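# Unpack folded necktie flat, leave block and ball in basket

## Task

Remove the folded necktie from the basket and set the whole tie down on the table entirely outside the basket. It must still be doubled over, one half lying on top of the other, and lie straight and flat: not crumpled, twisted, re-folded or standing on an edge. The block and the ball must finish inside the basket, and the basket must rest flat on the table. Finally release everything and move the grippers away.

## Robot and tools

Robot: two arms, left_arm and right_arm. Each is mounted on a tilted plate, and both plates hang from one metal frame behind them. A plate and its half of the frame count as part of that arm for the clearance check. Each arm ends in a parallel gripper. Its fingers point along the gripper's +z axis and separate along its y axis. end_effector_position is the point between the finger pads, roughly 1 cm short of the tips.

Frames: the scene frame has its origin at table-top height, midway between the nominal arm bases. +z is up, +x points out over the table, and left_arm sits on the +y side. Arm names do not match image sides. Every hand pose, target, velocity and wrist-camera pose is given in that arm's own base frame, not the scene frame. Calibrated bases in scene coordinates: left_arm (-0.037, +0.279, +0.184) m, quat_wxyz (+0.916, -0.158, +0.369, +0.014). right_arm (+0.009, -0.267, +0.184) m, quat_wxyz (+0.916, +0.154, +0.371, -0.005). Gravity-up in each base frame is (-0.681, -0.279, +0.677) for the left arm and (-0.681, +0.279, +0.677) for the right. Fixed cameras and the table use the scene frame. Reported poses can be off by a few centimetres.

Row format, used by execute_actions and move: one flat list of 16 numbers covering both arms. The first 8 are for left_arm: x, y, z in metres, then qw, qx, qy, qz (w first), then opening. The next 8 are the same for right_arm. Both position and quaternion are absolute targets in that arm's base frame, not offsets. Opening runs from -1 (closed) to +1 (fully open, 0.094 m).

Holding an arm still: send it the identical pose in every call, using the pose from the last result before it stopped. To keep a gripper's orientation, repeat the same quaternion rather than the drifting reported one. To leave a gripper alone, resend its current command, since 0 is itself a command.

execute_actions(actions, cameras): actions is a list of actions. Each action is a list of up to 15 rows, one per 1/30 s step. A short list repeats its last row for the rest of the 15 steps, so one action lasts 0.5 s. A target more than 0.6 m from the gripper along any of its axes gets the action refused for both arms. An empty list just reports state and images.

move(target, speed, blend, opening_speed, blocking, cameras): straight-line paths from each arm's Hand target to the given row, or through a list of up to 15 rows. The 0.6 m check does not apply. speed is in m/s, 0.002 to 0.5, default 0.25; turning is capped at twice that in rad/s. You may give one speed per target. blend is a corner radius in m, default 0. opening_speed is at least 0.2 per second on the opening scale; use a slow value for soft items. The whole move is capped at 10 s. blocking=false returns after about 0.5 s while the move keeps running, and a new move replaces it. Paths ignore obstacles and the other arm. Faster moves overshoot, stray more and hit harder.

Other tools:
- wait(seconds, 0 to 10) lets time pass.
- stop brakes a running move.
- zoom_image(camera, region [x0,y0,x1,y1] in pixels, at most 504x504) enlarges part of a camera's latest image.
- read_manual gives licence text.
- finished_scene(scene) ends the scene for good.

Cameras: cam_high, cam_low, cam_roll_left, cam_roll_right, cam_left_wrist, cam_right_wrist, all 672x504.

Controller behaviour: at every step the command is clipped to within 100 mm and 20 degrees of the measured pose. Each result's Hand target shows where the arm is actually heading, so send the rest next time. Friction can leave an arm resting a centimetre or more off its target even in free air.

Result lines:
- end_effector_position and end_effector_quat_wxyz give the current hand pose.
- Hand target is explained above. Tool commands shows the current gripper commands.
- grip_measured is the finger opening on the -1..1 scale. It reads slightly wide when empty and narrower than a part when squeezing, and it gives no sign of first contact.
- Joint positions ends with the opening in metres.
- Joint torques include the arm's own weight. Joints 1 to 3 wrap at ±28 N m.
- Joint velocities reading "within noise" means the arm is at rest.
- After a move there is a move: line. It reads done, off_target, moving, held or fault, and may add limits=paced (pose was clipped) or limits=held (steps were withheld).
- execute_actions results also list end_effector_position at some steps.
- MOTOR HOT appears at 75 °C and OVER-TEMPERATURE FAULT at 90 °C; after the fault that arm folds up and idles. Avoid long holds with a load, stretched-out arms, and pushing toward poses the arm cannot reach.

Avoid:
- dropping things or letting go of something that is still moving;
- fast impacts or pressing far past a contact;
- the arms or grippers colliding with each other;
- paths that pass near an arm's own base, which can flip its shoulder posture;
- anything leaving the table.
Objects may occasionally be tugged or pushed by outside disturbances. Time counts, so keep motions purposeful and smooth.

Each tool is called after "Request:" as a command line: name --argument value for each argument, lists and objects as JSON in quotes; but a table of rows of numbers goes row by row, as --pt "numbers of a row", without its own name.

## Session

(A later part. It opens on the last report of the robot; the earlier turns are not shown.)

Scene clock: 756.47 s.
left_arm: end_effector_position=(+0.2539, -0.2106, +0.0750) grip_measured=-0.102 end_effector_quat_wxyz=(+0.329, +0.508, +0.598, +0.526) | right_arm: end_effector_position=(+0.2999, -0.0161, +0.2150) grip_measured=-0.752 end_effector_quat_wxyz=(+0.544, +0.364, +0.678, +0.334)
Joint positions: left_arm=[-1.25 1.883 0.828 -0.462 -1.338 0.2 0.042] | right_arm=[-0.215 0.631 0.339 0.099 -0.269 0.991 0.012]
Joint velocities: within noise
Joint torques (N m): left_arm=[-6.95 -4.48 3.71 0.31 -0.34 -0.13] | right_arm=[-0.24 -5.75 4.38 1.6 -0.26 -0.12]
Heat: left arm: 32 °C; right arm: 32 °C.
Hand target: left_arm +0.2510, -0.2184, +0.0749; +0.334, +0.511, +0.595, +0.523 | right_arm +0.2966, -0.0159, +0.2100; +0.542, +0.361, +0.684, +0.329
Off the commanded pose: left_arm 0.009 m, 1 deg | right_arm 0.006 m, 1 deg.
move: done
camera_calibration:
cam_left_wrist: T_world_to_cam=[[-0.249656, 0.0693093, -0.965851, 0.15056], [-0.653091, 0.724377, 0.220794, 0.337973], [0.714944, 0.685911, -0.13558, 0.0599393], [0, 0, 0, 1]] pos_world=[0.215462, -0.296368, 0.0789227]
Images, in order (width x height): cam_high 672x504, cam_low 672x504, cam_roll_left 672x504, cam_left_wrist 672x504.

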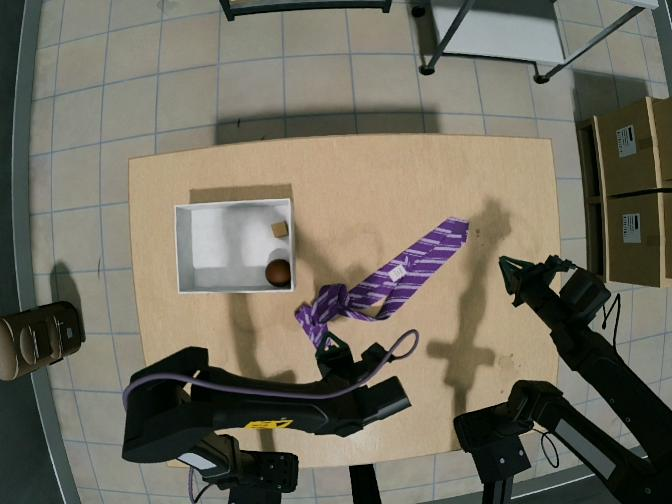

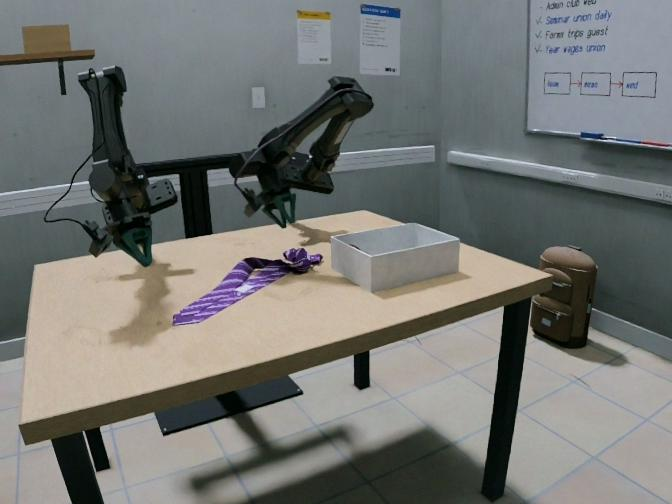

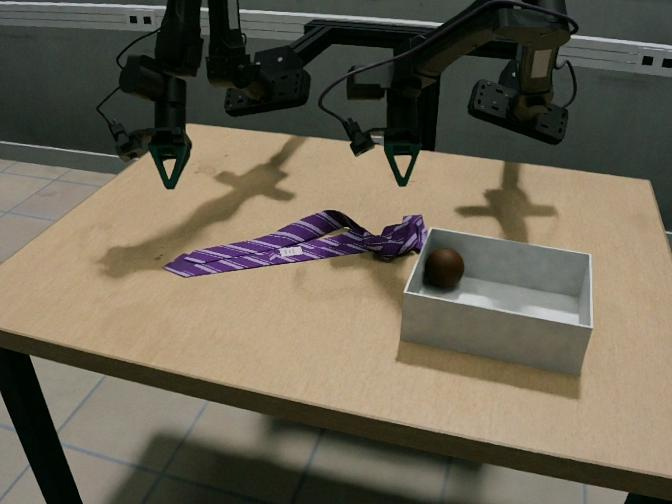

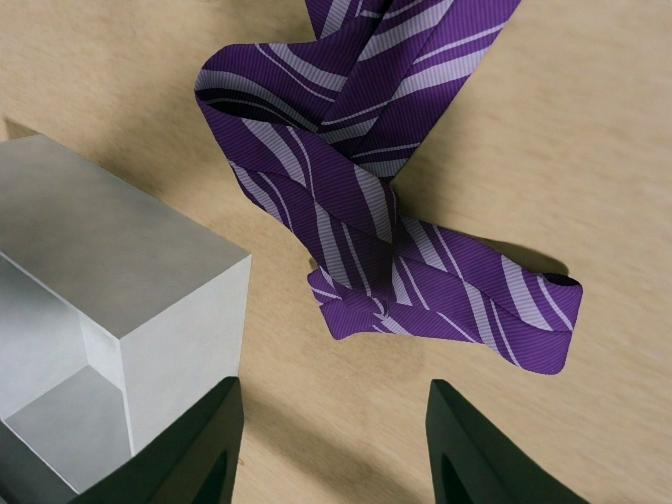

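Request:
move --target '[0.1900,-0.2000,0.1600,0.3337,0.5108,0.5953,0.5234,-0.1,0.2963,-0.0159,0.2100,0.5415,0.3610,0.6842,0.3292,-0.75]' --cameras '["cam_high","cam_low","cam_roll_left","cam_left_wrist"]'

Request:
zoom_image --camera "cam_high" --region '[280, 270, 400, 360]'

Request:
zoom_image --camera "cam_roll_left" --region '[290, 190, 450, 290]'

Scene clock: 761.73 s.
left_arm: end_effector_position=(+0.1930, -0.1922, +0.1579) grip_measured=-0.102 end_effector_quat_wxyz=(+0.325, +0.510, +0.597, +0.528) | right_arm: end_effector_position=(+0.2999, -0.0161, +0.2150) grip_measured=-0.752 end_effector_quat_wxyz=(+0.544, +0.364, +0.678, +0.334)
Joint positions: left_arm=[-1.461 1.776 1.019 -1.519 -1.262 -0.573 0.042] | right_arm=[-0.215 0.631 0.339 0.099 -0.269 0.991 0.012]
Joint velocities: within noise
Joint torques (N m): left_arm=[-6.23 -3.03 4.45 -0.26 -0.29 -0.09] | right_arm=[-0.28 -5.76 4.33 1.59 -0.25 -0.12]
Heat: left arm: 32 °C; right arm: 32 °C.
Hand target: left_arm +0.1900, -0.1999, +0.1599; +0.334, +0.511, +0.595, +0.523 | right_arm +0.2966, -0.0159, +0.2100; +0.542, +0.361, +0.684, +0.329
Off the commanded pose: left_arm 0.009 m, 1 deg | right_arm 0.006 m, 1 deg.
move: done
camera_calibration:
cam_left_wrist: T_world_to_cam=[[-0.253493, 0.0779802, -0.964189, 0.216238], [-0.65383, 0.720776, 0.230191, 0.264585], [0.712915, 0.688767, -0.131726, 0.102459], [0, 0, 0, 1]] pos_world=[0.154764, -0.278139, 0.161085]
Images, in order (width x height): cam_high 672x504, cam_low 672x504, cam_roll_left 672x504, cam_left_wrist 672x504.

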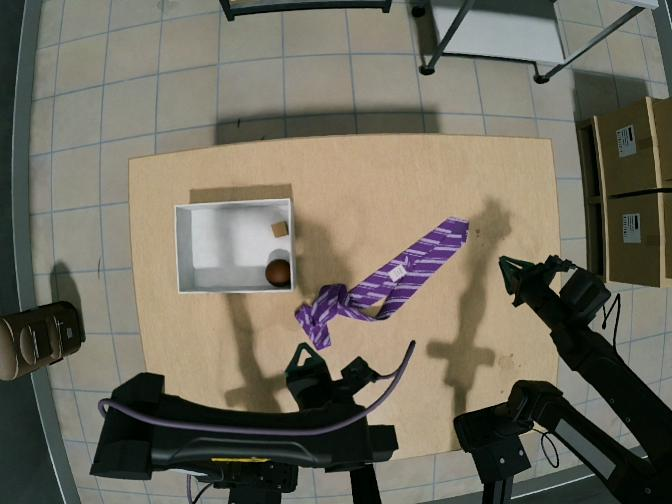

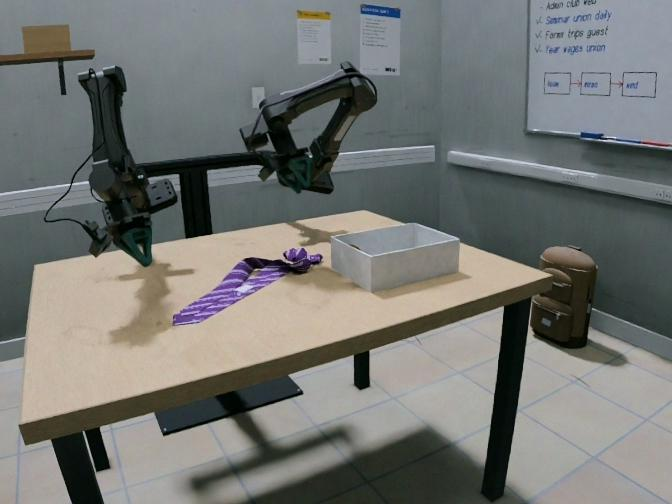

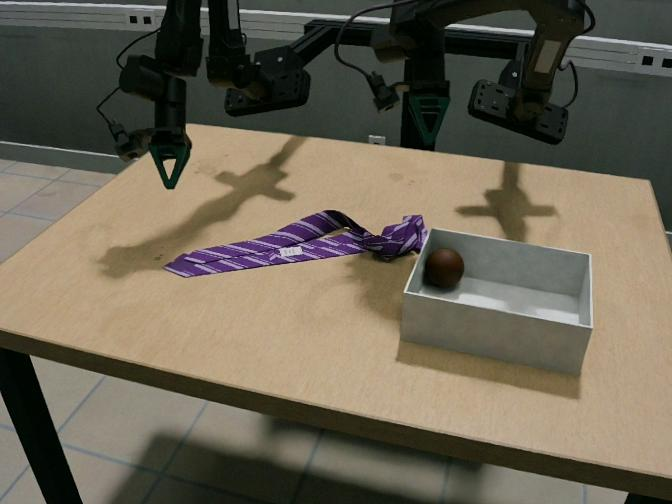

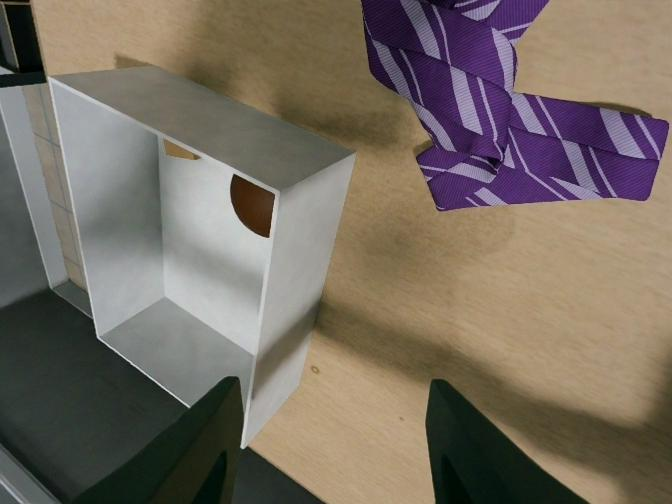

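Scaled by 4.200 from the camera's 672x504 image, which has a finer 960x720 frame.

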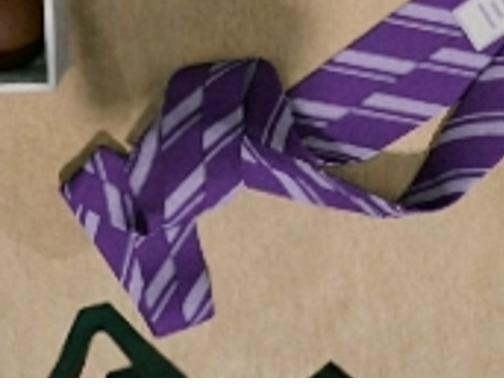

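Scaled by 3.150 from the camera's 672x504 image, which has a finer 960x720 frame.

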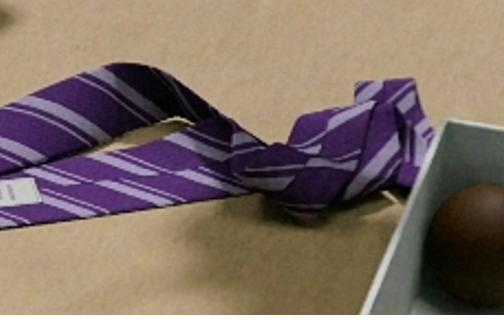

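Request:
move --target '[0.2199,-0.2067,0.0411,0.3938,-0.1767,0.8989,0.0778,0.4,0.2170,-0.1277,0.2943,0.371,-0.005,0.916,-0.154,-0.75]' --cameras '["cam_high","cam_low","cam_roll_left","cam_left_wrist"]'

Request:
zoom_image --camera "cam_left_wrist" --region '[100, 100, 600, 504]'

Scene clock: 786.80 s.
left_arm: end_effector_position=(+0.2201, -0.2084, +0.0392) grip_measured=+0.398 end_effector_quat_wxyz=(+0.393, -0.170, +0.900, +0.086) | right_arm: end_effector_position=(+0.2169, -0.1246, +0.2925) grip_measured=-0.751 end_effector_quat_wxyz=(+0.377, -0.004, +0.914, -0.152)
Joint positions: left_arm=[-1.209 1.784 0.924 -0.753 -0.826 -1.6 0.066] | right_arm=[-0.685 0.9 1.223 -1.079 -0.226 -0.596 0.012]
Joint velocities: within noise
Joint torques (N m): left_arm=[-5.23 -7.25 1.62 0.35 0 -0.1] | right_arm=[-0.92 -6.06 8.09 0.54 0.03 -0.11]
Heat: left arm: 32 °C; right arm: 32 °C.
Hand target: left_arm +0.2199, -0.2067, +0.0411; +0.394, -0.177, +0.899, +0.078 | right_arm +0.2170, -0.1277, +0.2942; +0.371, -0.005, +0.916, -0.154
Off the commanded pose: left_arm 0.003 m, 1 deg | right_arm 0.004 m, 1 deg.
move: done
camera_calibration:
cam_left_wrist: T_world_to_cam=[[0.382567, -0.923553, -0.0263151, -0.275506], [-0.865377, -0.3482, -0.360388, 0.16824], [0.323674, 0.160645, -0.932431, 0.0855536], [0, 0, 0, 1]] pos_world=[0.223299, -0.209607, 0.133154]
Images, in order (width x height): cam_high 672x504, cam_low 672x504, cam_roll_left 672x504, cam_left_wrist 672x504.

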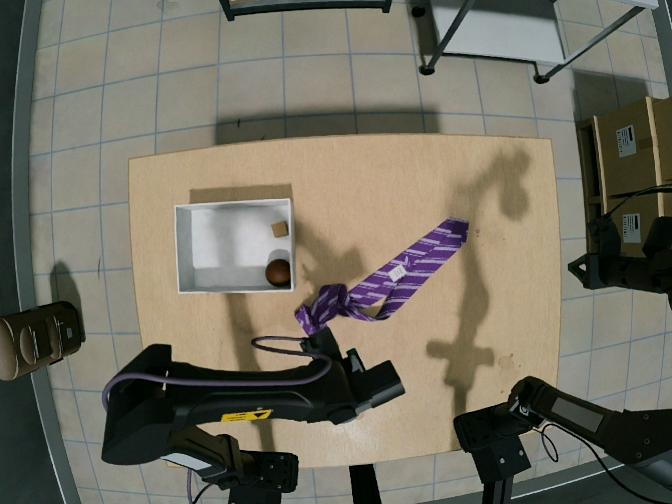

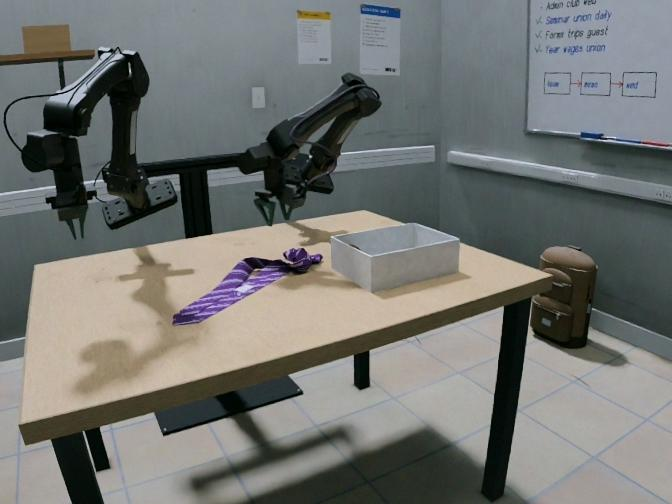

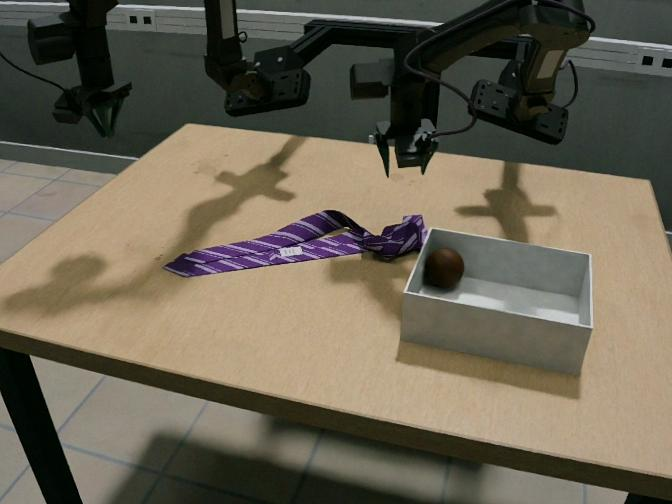

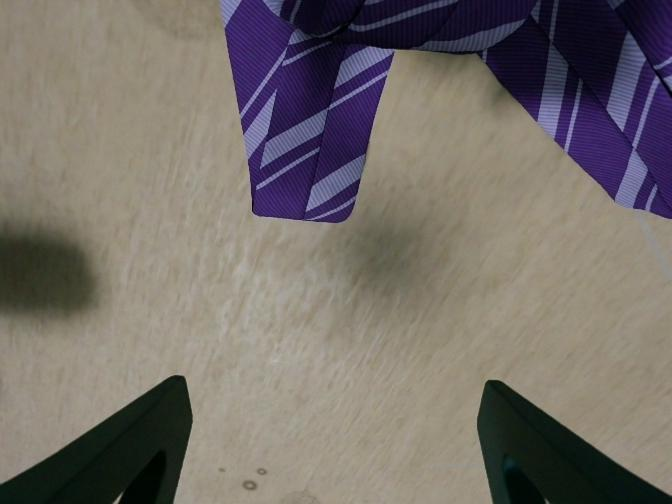

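Scaled by 1.008 from the camera's 672x504 image, which has a finer 960x720 frame.

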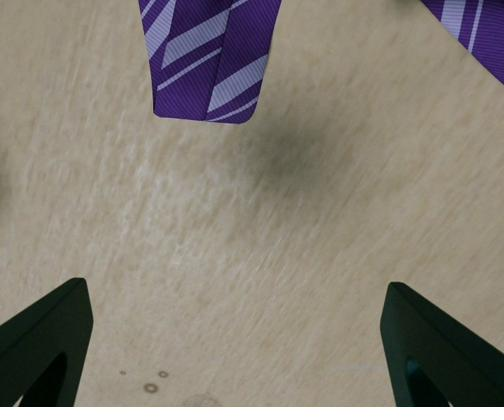

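Request:
move --pt "0.2668 -0.1716 0.0142 0.3938 -0.1767 0.8989 0.0778 0.3 0.2170 -0.1277 0.2943 0.371 -0.005 0.916 -0.154 -0.75" --pt "0.2954 -0.1599 -0.0143 0.3938 -0.1767 0.8989 0.0778 0.3 0.2170 -0.1277 0.2943 0.371 -0.005 0.916 -0.154 -0.75" --speed '[0.2,0.06]' --cameras '["cam_high","cam_low","cam_roll_left","cam_left_wrist"]'

Request:
zoom_image --camera "cam_roll_left" --region '[290, 150, 450, 290]'

Scene clock: 798.10 s.
left_arm: end_effector_position=(+0.2975, -0.1630, -0.0083) grip_measured=+0.302 end_effector_quat_wxyz=(+0.397, -0.182, +0.897, +0.071) | right_arm: end_effector_position=(+0.2167, -0.1245, +0.2924) grip_measured=-0.751 end_effector_quat_wxyz=(+0.377, -0.004, +0.914, -0.152)
Joint positions: left_arm=[-0.883 1.845 0.726 -0.128 -0.78 -1.149 0.061] | right_arm=[-0.685 0.9 1.223 -1.08 -0.225 -0.597 0.012]
Joint velocities: within noise
Joint torques (N m): left_arm=[-4.93 -5.3 0.5 0.41 -0.03 0.07] | right_arm=[-0.85 -6.04 8.09 0.53 0.02 -0.07]
Heat: left arm: 32 °C; right arm: 31 °C.
Hand target: left_arm +0.2953, -0.1598, -0.0141; +0.394, -0.177, +0.899, +0.078 | right_arm +0.2170, -0.1277, +0.2943; +0.371, -0.005, +0.916, -0.154
Off the commanded pose: left_arm 0.007 m, 1 deg | right_arm 0.004 m, 1 deg.
move: done
camera_calibration:
cam_left_wrist: T_world_to_cam=[[0.392112, -0.919846, 0.0114568, -0.266423], [-0.855134, -0.369061, -0.364059, 0.227405], [0.339107, 0.132955, -0.931305, -0.0000657083], [0, 0, 0, 1]] pos_world=[0.298952, -0.161133, 0.0857802]
Images, in order (width x height): cam_high 672x504, cam_low 672x504, cam_roll_left 672x504, cam_left_wrist 672x504.

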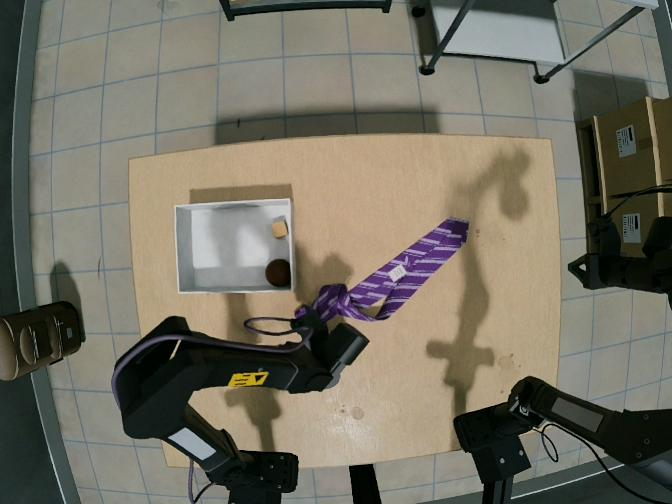

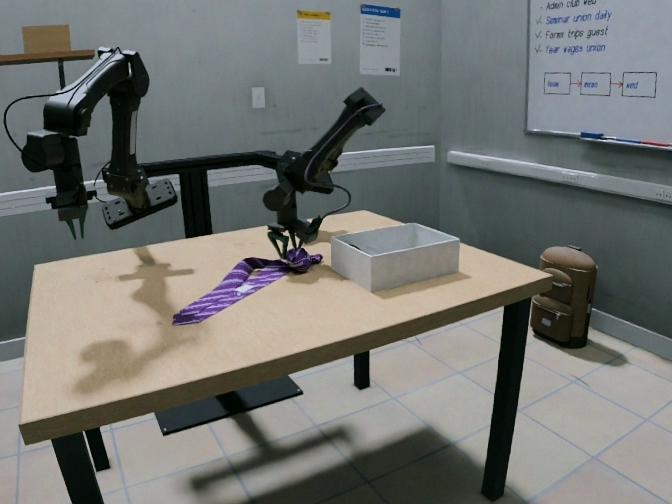

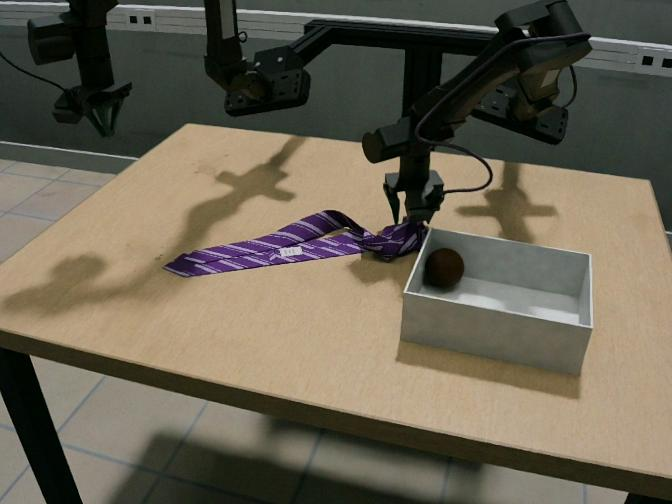

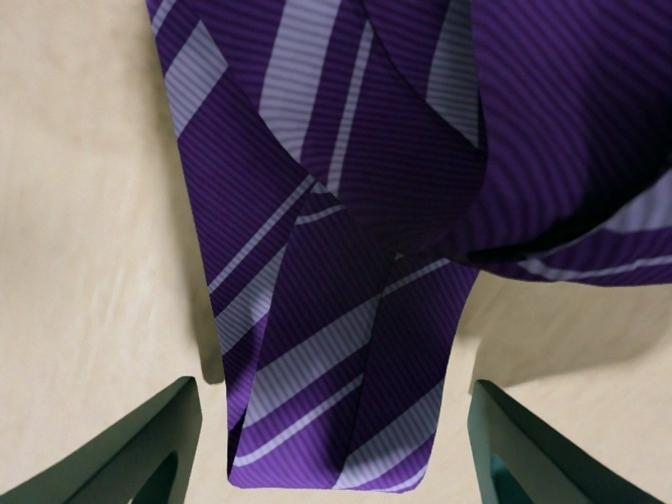

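Scaled by 3.150 from the camera's 672x504 image, which has a finer 960x720 frame.

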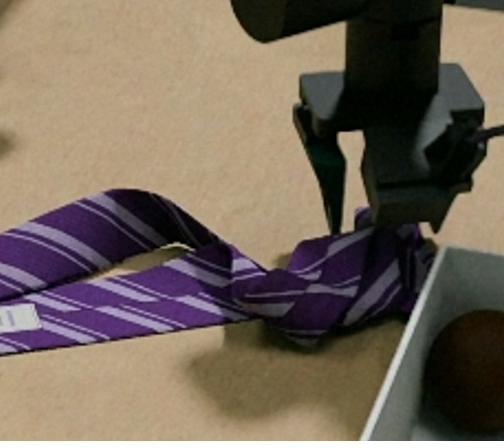

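Request:
move --pt "0.3034 -0.1572 -0.0126 0.3938 -0.1767 0.8989 0.0778 0.3 0.2170 -0.1277 0.2943 0.371 -0.005 0.916 -0.154 -0.75" --pt "0.3034 -0.1572 -0.0126 0.3938 -0.1767 0.8989 0.0778 -1 0.2170 -0.1277 0.2943 0.371 -0.005 0.916 -0.154 -0.75" --speed 0.05 --opening_speed 0.8 --cameras '["cam_roll_left","cam_left_wrist"]'

Scene clock: 804.30 s.
left_arm: end_effector_position=(+0.3028, -0.1580, -0.0085) grip_measured=-0.901 end_effector_quat_wxyz=(+0.395, -0.177, +0.898, +0.076) | right_arm: end_effector_position=(+0.2167, -0.1245, +0.2924) grip_measured=-0.751 end_effector_quat_wxyz=(+0.377, -0.004, +0.914, -0.152)
Joint positions: left_arm=[-0.856 1.845 0.726 -0.114 -0.771 -1.108 0.005] | right_arm=[-0.685 0.9 1.223 -1.08 -0.225 -0.597 0.012]
Joint velocities: within noise
Joint torques (N m): left_arm=[-4.79 -5.35 0.9 0.48 -0.01 0.05] | right_arm=[-0.87 -6.02 8.03 0.54 0.02 -0.07]
Heat: left arm: 32 °C; right arm: 31 °C.
Hand target: left_arm +0.3033, -0.1571, -0.0125; +0.394, -0.177, +0.899, +0.078 | right_arm +0.2170, -0.1277, +0.2943; +0.371, -0.005, +0.916, -0.154
Off the commanded pose: left_arm 0.004 m, 0 deg | right_arm 0.004 m, 1 deg.
move: done
camera_calibration:
cam_left_wrist: T_world_to_cam=[[0.388854, -0.921295, -0.00284956, -0.263192], [-0.85979, -0.361779, -0.360385, 0.236339], [0.33099, 0.142587, -0.932799, 0.00118802], [0, 0, 0, 1]] pos_world=[0.305152, -0.157144, 0.0855313]
Images, in order (width x height): cam_roll_left 672x504, cam_left_wrist 672x504.

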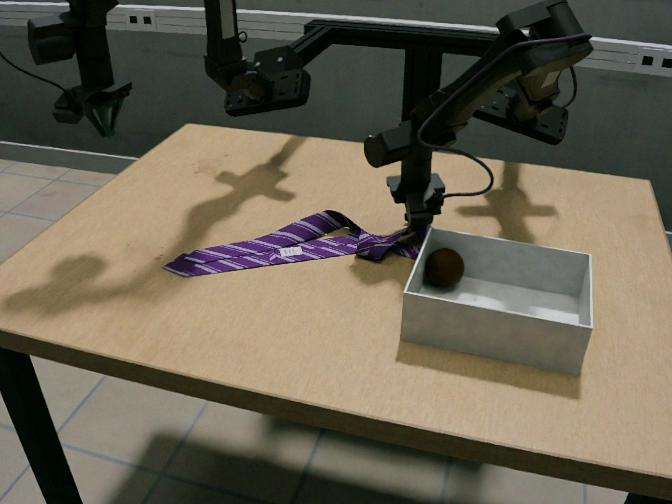

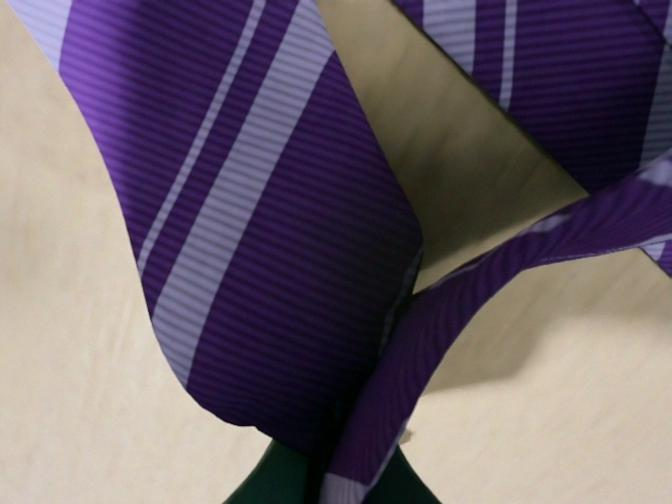

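Request:
move --pt "0.2359 -0.1504 0.0509 0.3538 0.0938 0.9113 0.1896 -1 0.2170 -0.1277 0.2943 0.371 -0.005 0.916 -0.154 -0.75" --pt "0.2490 -0.0649 0.0845 0.2406 0.4701 0.7863 0.3213 -1 0.2170 -0.1277 0.2943 0.371 -0.005 0.916 -0.154 -0.75" --speed 0.15 --blend '[0.02,0]'

Request:
zoom_image --camera "cam_high" --region '[250, 200, 510, 340]'

Scene clock: 817.73 s.
left_arm: end_effector_position=(+0.2499, -0.0641, +0.0854) grip_measured=-0.907 end_effector_quat_wxyz=(+0.235, +0.469, +0.786, +0.327) | right_arm: end_effector_position=(+0.2167, -0.1246, +0.2923) grip_measured=-0.751 end_effector_quat_wxyz=(+0.377, -0.004, +0.914, -0.153)
Joint positions: left_arm=[-0.739 1.139 0.541 -0.554 -0.739 0.5 0.004] | right_arm=[-0.685 0.9 1.223 -1.08 -0.225 -0.597 0.012]
Joint velocities: within noise
Joint torques (N m): left_arm=[-1.8 -5.45 1.57 0.43 0.1 0.07] | right_arm=[-0.83 -6.05 8.06 0.54 0.04 -0.08]
Heat: left arm: 31 °C; right arm: 31 °C.
Hand target: left_arm +0.2490, -0.0649, +0.0845; +0.240, +0.470, +0.786, +0.321 | right_arm +0.2170, -0.1278, +0.2943; +0.371, -0.005, +0.916, -0.154
Off the commanded pose: left_arm 0.002 m, 1 deg | right_arm 0.004 m, 1 deg.
move: done
camera_calibration:
cam_left_wrist: T_world_to_cam=[[-0.57404, -0.345457, -0.742387, 0.184818], [-0.707596, 0.665528, 0.237446, 0.235423], [0.412051, 0.661613, -0.626483, 0.0797712], [0, 0, 0, 1]] pos_world=[0.239807, -0.145611, 0.131282]
cam_right_wrist: T_world_to_cam=[[-0.131505, -0.956865, 0.259067, -0.162006], [-0.919228, 0.0198685, -0.393224, 0.360418], [0.371115, -0.289852, -0.88219, 0.228294], [0, 0, 0, 1]] pos_world=[0.225278, -0.0960076, 0.385094]

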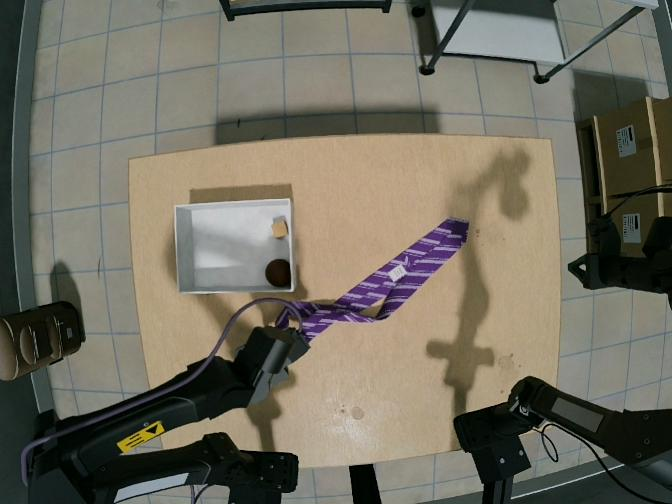

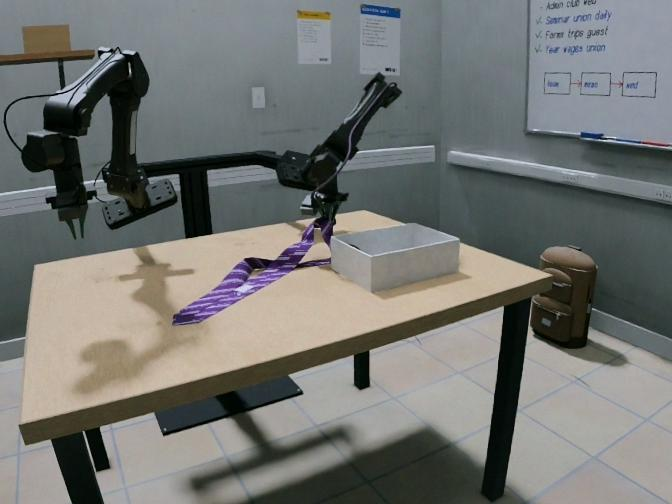

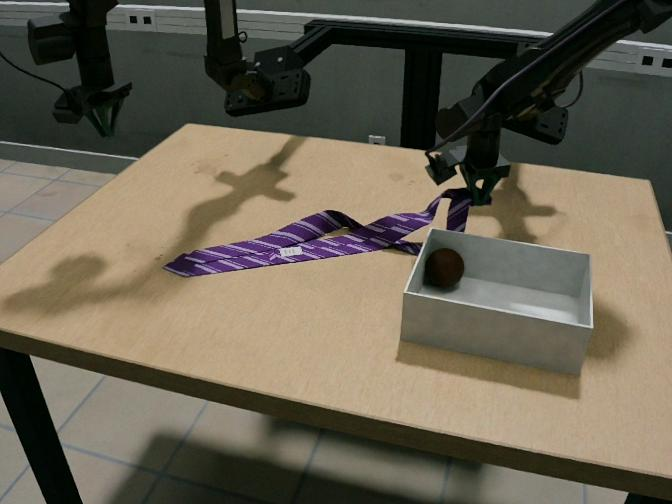

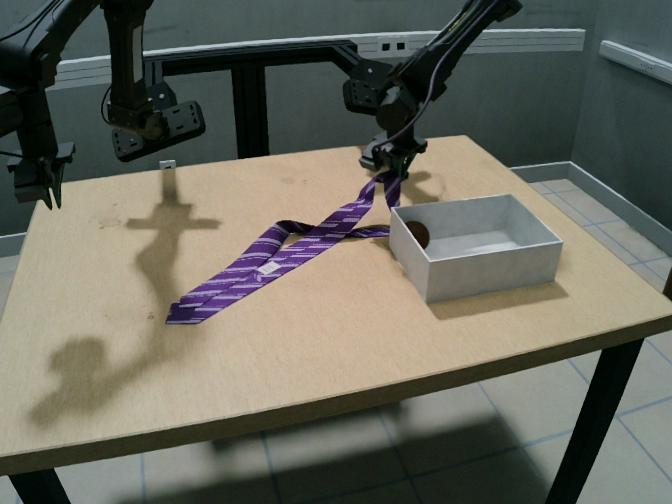

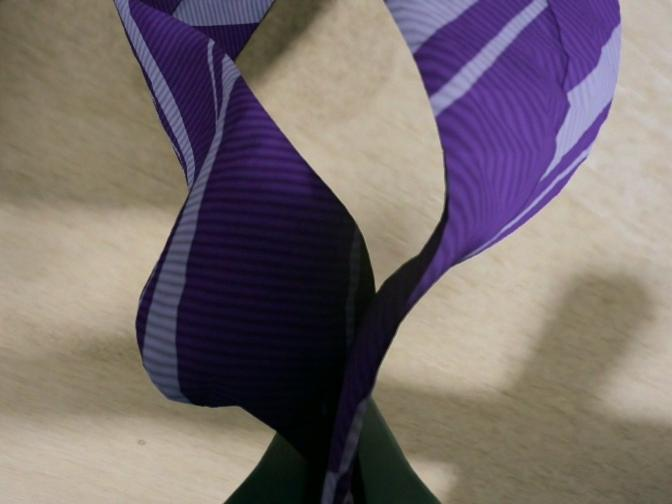

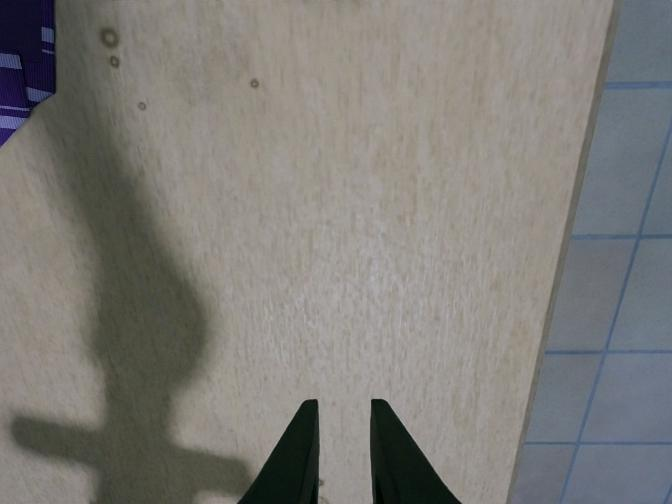

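Scaled by 1.938 from the camera's 672x504 image, which has a finer 960x720 frame.

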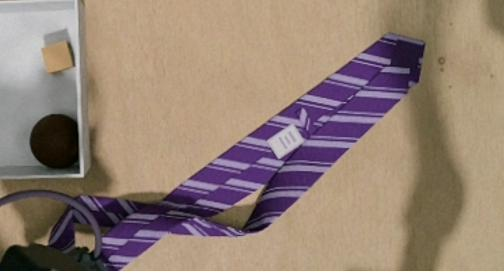

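Request:
zoom_image --camera "cam_roll_left" --region '[280, 170, 520, 290]'

Request:
zoom_image --camera "cam_high" --region '[270, 270, 400, 360]'

Request:
zoom_image --camera "cam_roll_right" --region '[230, 160, 430, 290]'

Scaled by 2.100 from the camera's 672x504 image, which has a finer 960x720 frame.

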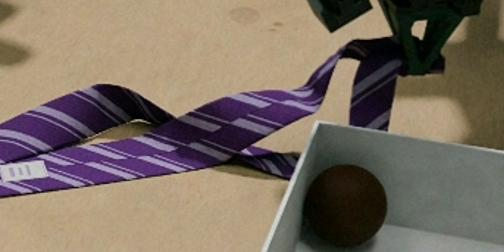

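Scaled by 3.877 from the camera's 672x504 image, which has a finer 960x720 frame.

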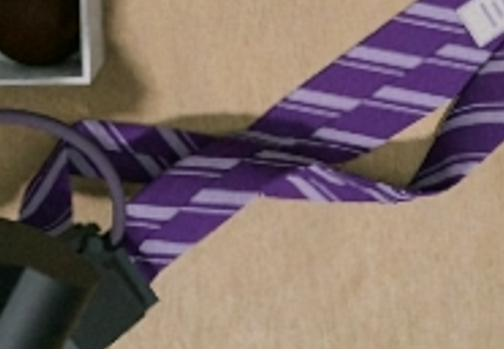

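Scaled by 2.520 from the camera's 672x504 image, which has a finer 960x720 frame.

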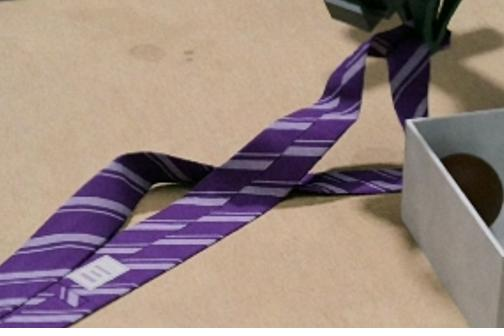

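Request:
move --pt "0.1915 -0.2004 0.1627 0.2406 0.4701 0.7863 0.3213 -1 0.2170 -0.1277 0.2943 0.371 -0.005 0.916 -0.154 -0.75" --pt "0.1044 -0.3229 0.2906 0.5705 0.3595 0.1875 0.7145 -1 0.2170 -0.1277 0.2943 0.371 -0.005 0.916 -0.154 -0.75" --speed 0.25 --blend '[0.03,0]'

Scene clock: 880.00 s.
left_arm: end_effector_position=(+0.1123, -0.3163, +0.2821) grip_measured=-0.907 end_effector_quat_wxyz=(+0.434, +0.643, +0.319, +0.545) | right_arm: end_effector_position=(+0.2167, -0.1246, +0.2923) grip_measured=-0.751 end_effector_quat_wxyz=(+0.377, -0.004, +0.914, -0.153)
Joint positions: left_arm=[-1.793 1.716 1.371 -1.563 -1.54 0.101 0.004] | right_arm=[-0.685 0.9 1.223 -1.08 -0.225 -0.597 0.012]
Joint velocities: within noise
Joint torques (N m): left_arm=[-6.39 -1.47 5.27 0.49 -0.75 0.01] | right_arm=[-0.85 -6.05 8.13 0.55 0.02 -0.08]
Heat: left arm: 30 °C; right arm: 29 °C.
Hand target: left_arm +0.1045, -0.3224, +0.2905; +0.450, +0.639, +0.309, +0.542 | right_arm +0.2170, -0.1278, +0.2943; +0.371, -0.005, +0.916, -0.154
Off the commanded pose: left_arm 0.013 m, 44 deg; orientation clipped | right_arm 0.004 m, 1 deg.
joint sent to its limit (left arm) — joint 4 (wrist pitch), lower limit; joint 5 (wrist yaw), lower limit. The joint targets are off in orientation, not in position.
move: off_target (left_arm); limits=paced
camera_calibration:
cam_left_wrist: T_world_to_cam=[[0.0742033, 0.415415, -0.9066, 0.378915], [-0.250611, 0.8877, 0.386242, 0.23619], [0.96524, 0.198544, 0.169978, -0.0067612], [0, 0, 0, 1]] pos_world=[0.0376014, -0.365731, 0.253447]
cam_right_wrist: T_world_to_cam=[[-0.131505, -0.956865, 0.259067, -0.162006], [-0.919228, 0.0198685, -0.393224, 0.360418], [0.371115, -0.289852, -0.88219, 0.228294], [0, 0, 0, 1]] pos_world=[0.225278, -0.0960076, 0.385094]

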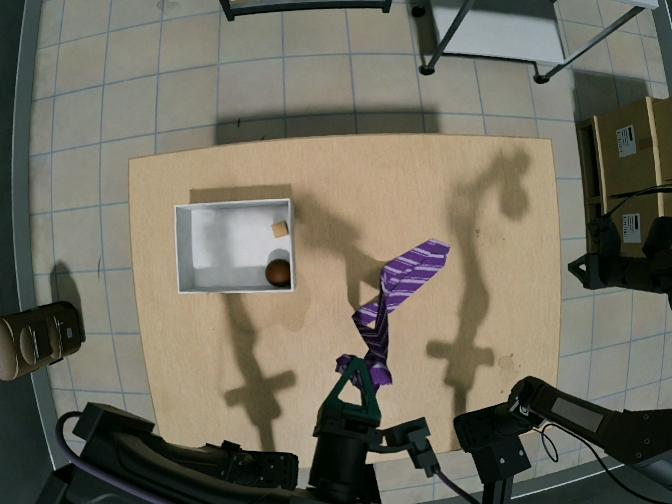

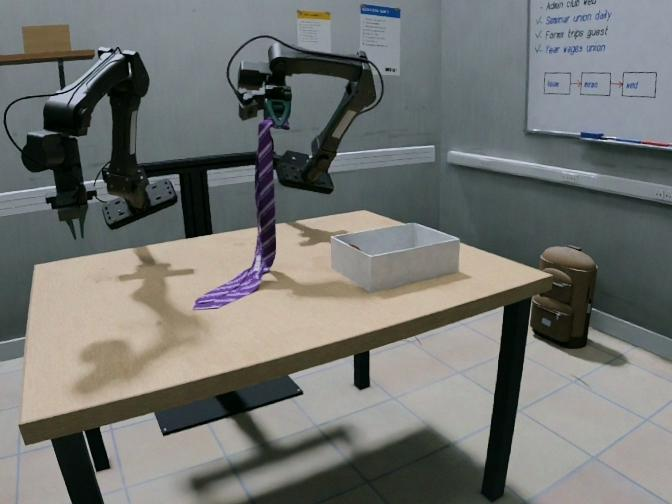

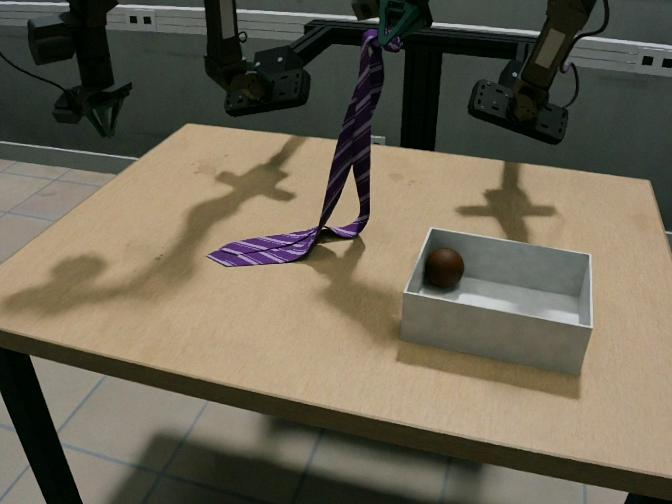

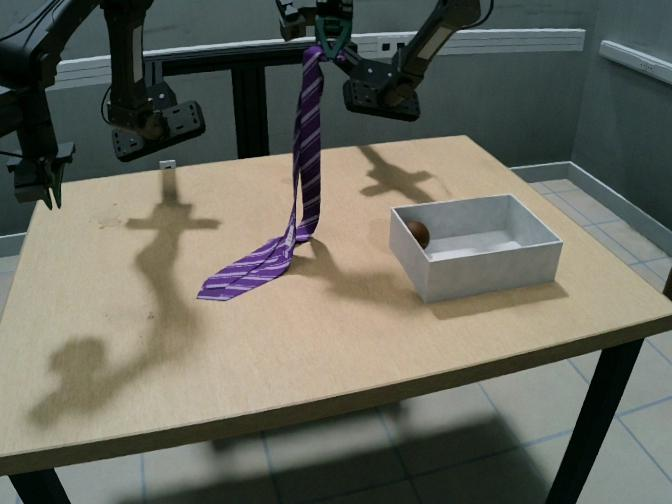

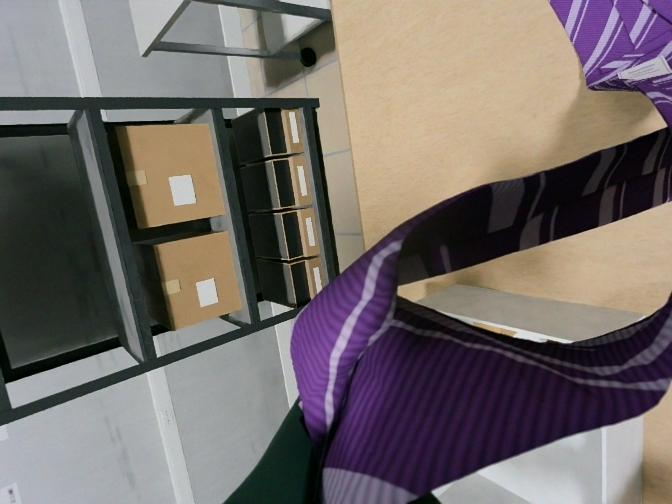

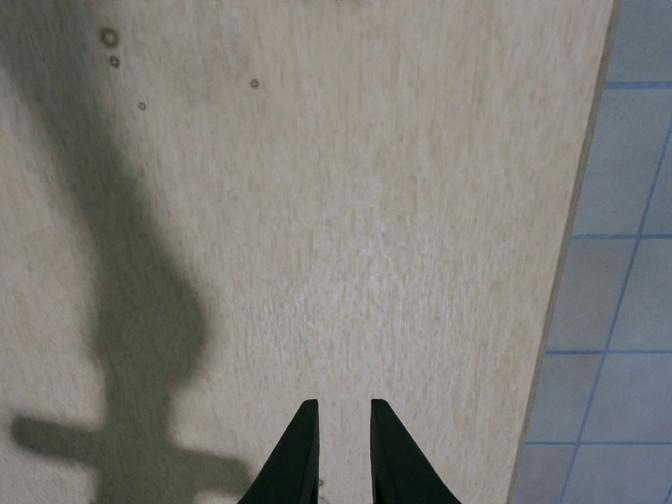

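Request:
move --target '[0.0050,-0.3650,0.3850,0.45,0.639,0.309,0.542,-1,0.2170,-0.1277,0.2943,0.371,-0.005,0.916,-0.154,-0.75]' --speed 0.2 --cameras '["cam_high","cam_low","cam_roll_left","cam_left_wrist"]'

Scene clock: 889.93 s.
left_arm: end_effector_position=(+0.0098, -0.3655, +0.3770) grip_measured=-0.907 end_effector_quat_wxyz=(+0.505, +0.679, +0.227, +0.481) | right_arm: end_effector_position=(+0.2167, -0.1246, +0.2923) grip_measured=-0.751 end_effector_quat_wxyz=(+0.377, -0.004, +0.914, -0.153)
Joint positions: left_arm=[-2.056 1.774 1.833 -1.567 -1.545 0.501 0.004] | right_arm=[-0.685 0.9 1.223 -1.08 -0.225 -0.597 0.012]
Joint velocities: within noise
Joint torques (N m): left_arm=[-5.12 0.43 4.11 1.07 -0.62 0] | right_arm=[-0.83 -6.05 8.05 0.55 0.04 -0.06]
Heat: left arm: 31 °C; right arm: 29 °C.
Hand target: left_arm +0.0056, -0.3651, +0.3848; +0.517, +0.673, +0.226, +0.479 | right_arm +0.2170, -0.1278, +0.2943; +0.371, -0.005, +0.916, -0.154
Off the commanded pose: left_arm 0.009 m, 14 deg | right_arm 0.004 m, 1 deg.
joint sent to its limit (left arm) — joint 4 (wrist pitch), lower limit; joint 5 (wrist yaw), lower limit. The joint targets are off in orientation, not in position.
move: off_target (left_arm)
camera_calibration:
cam_left_wrist: T_world_to_cam=[[0.186764, 0.377751, -0.906876, 0.478224], [-0.000798776, 0.923176, 0.384377, 0.228733], [0.982405, -0.0710633, 0.172718, -0.0138924], [0, 0, 0, 1]] pos_world=[-0.0754843, -0.392798, 0.348169]
Images, in order (width x height): cam_high 672x504, cam_low 672x504, cam_roll_left 672x504, cam_left_wrist 672x504.

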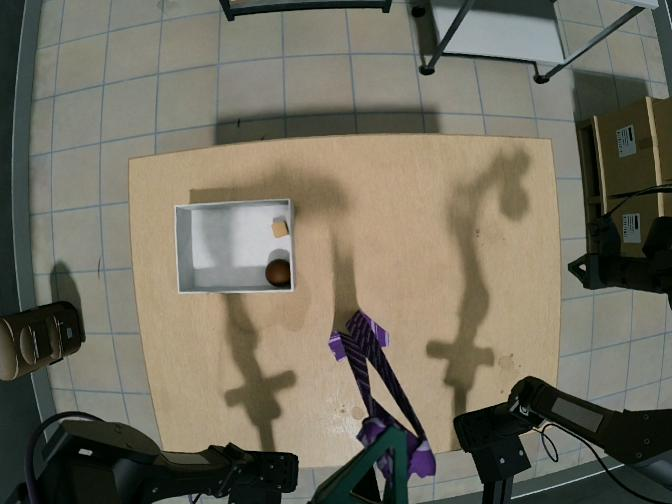

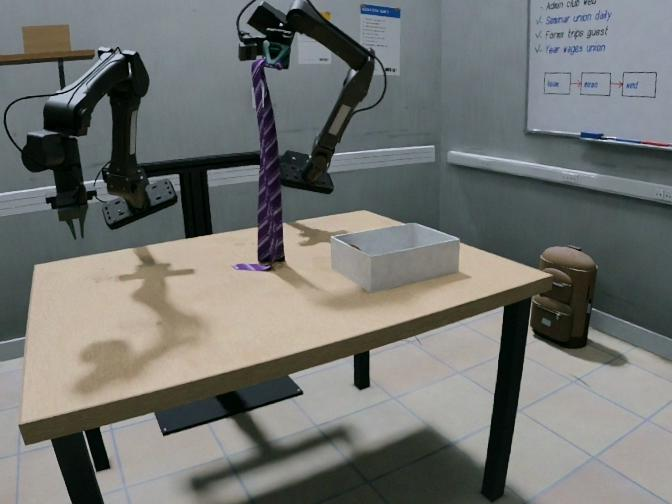

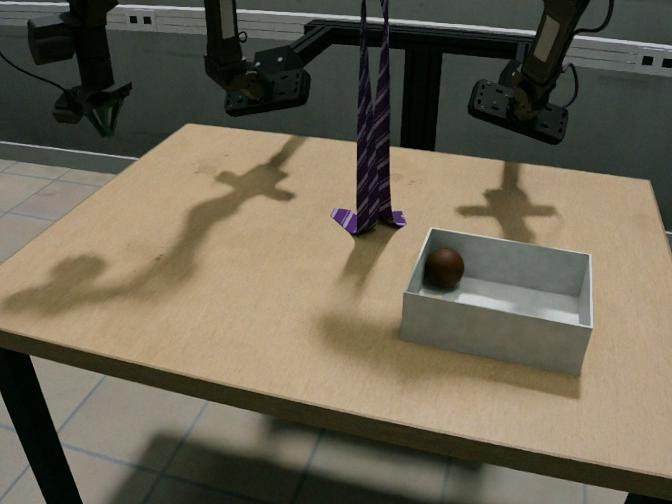

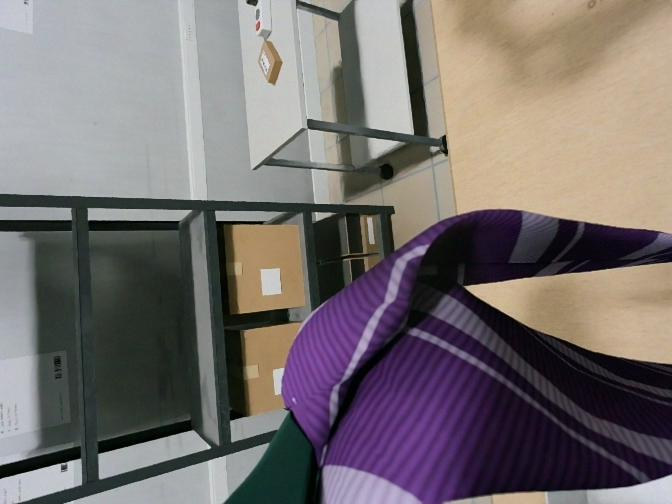

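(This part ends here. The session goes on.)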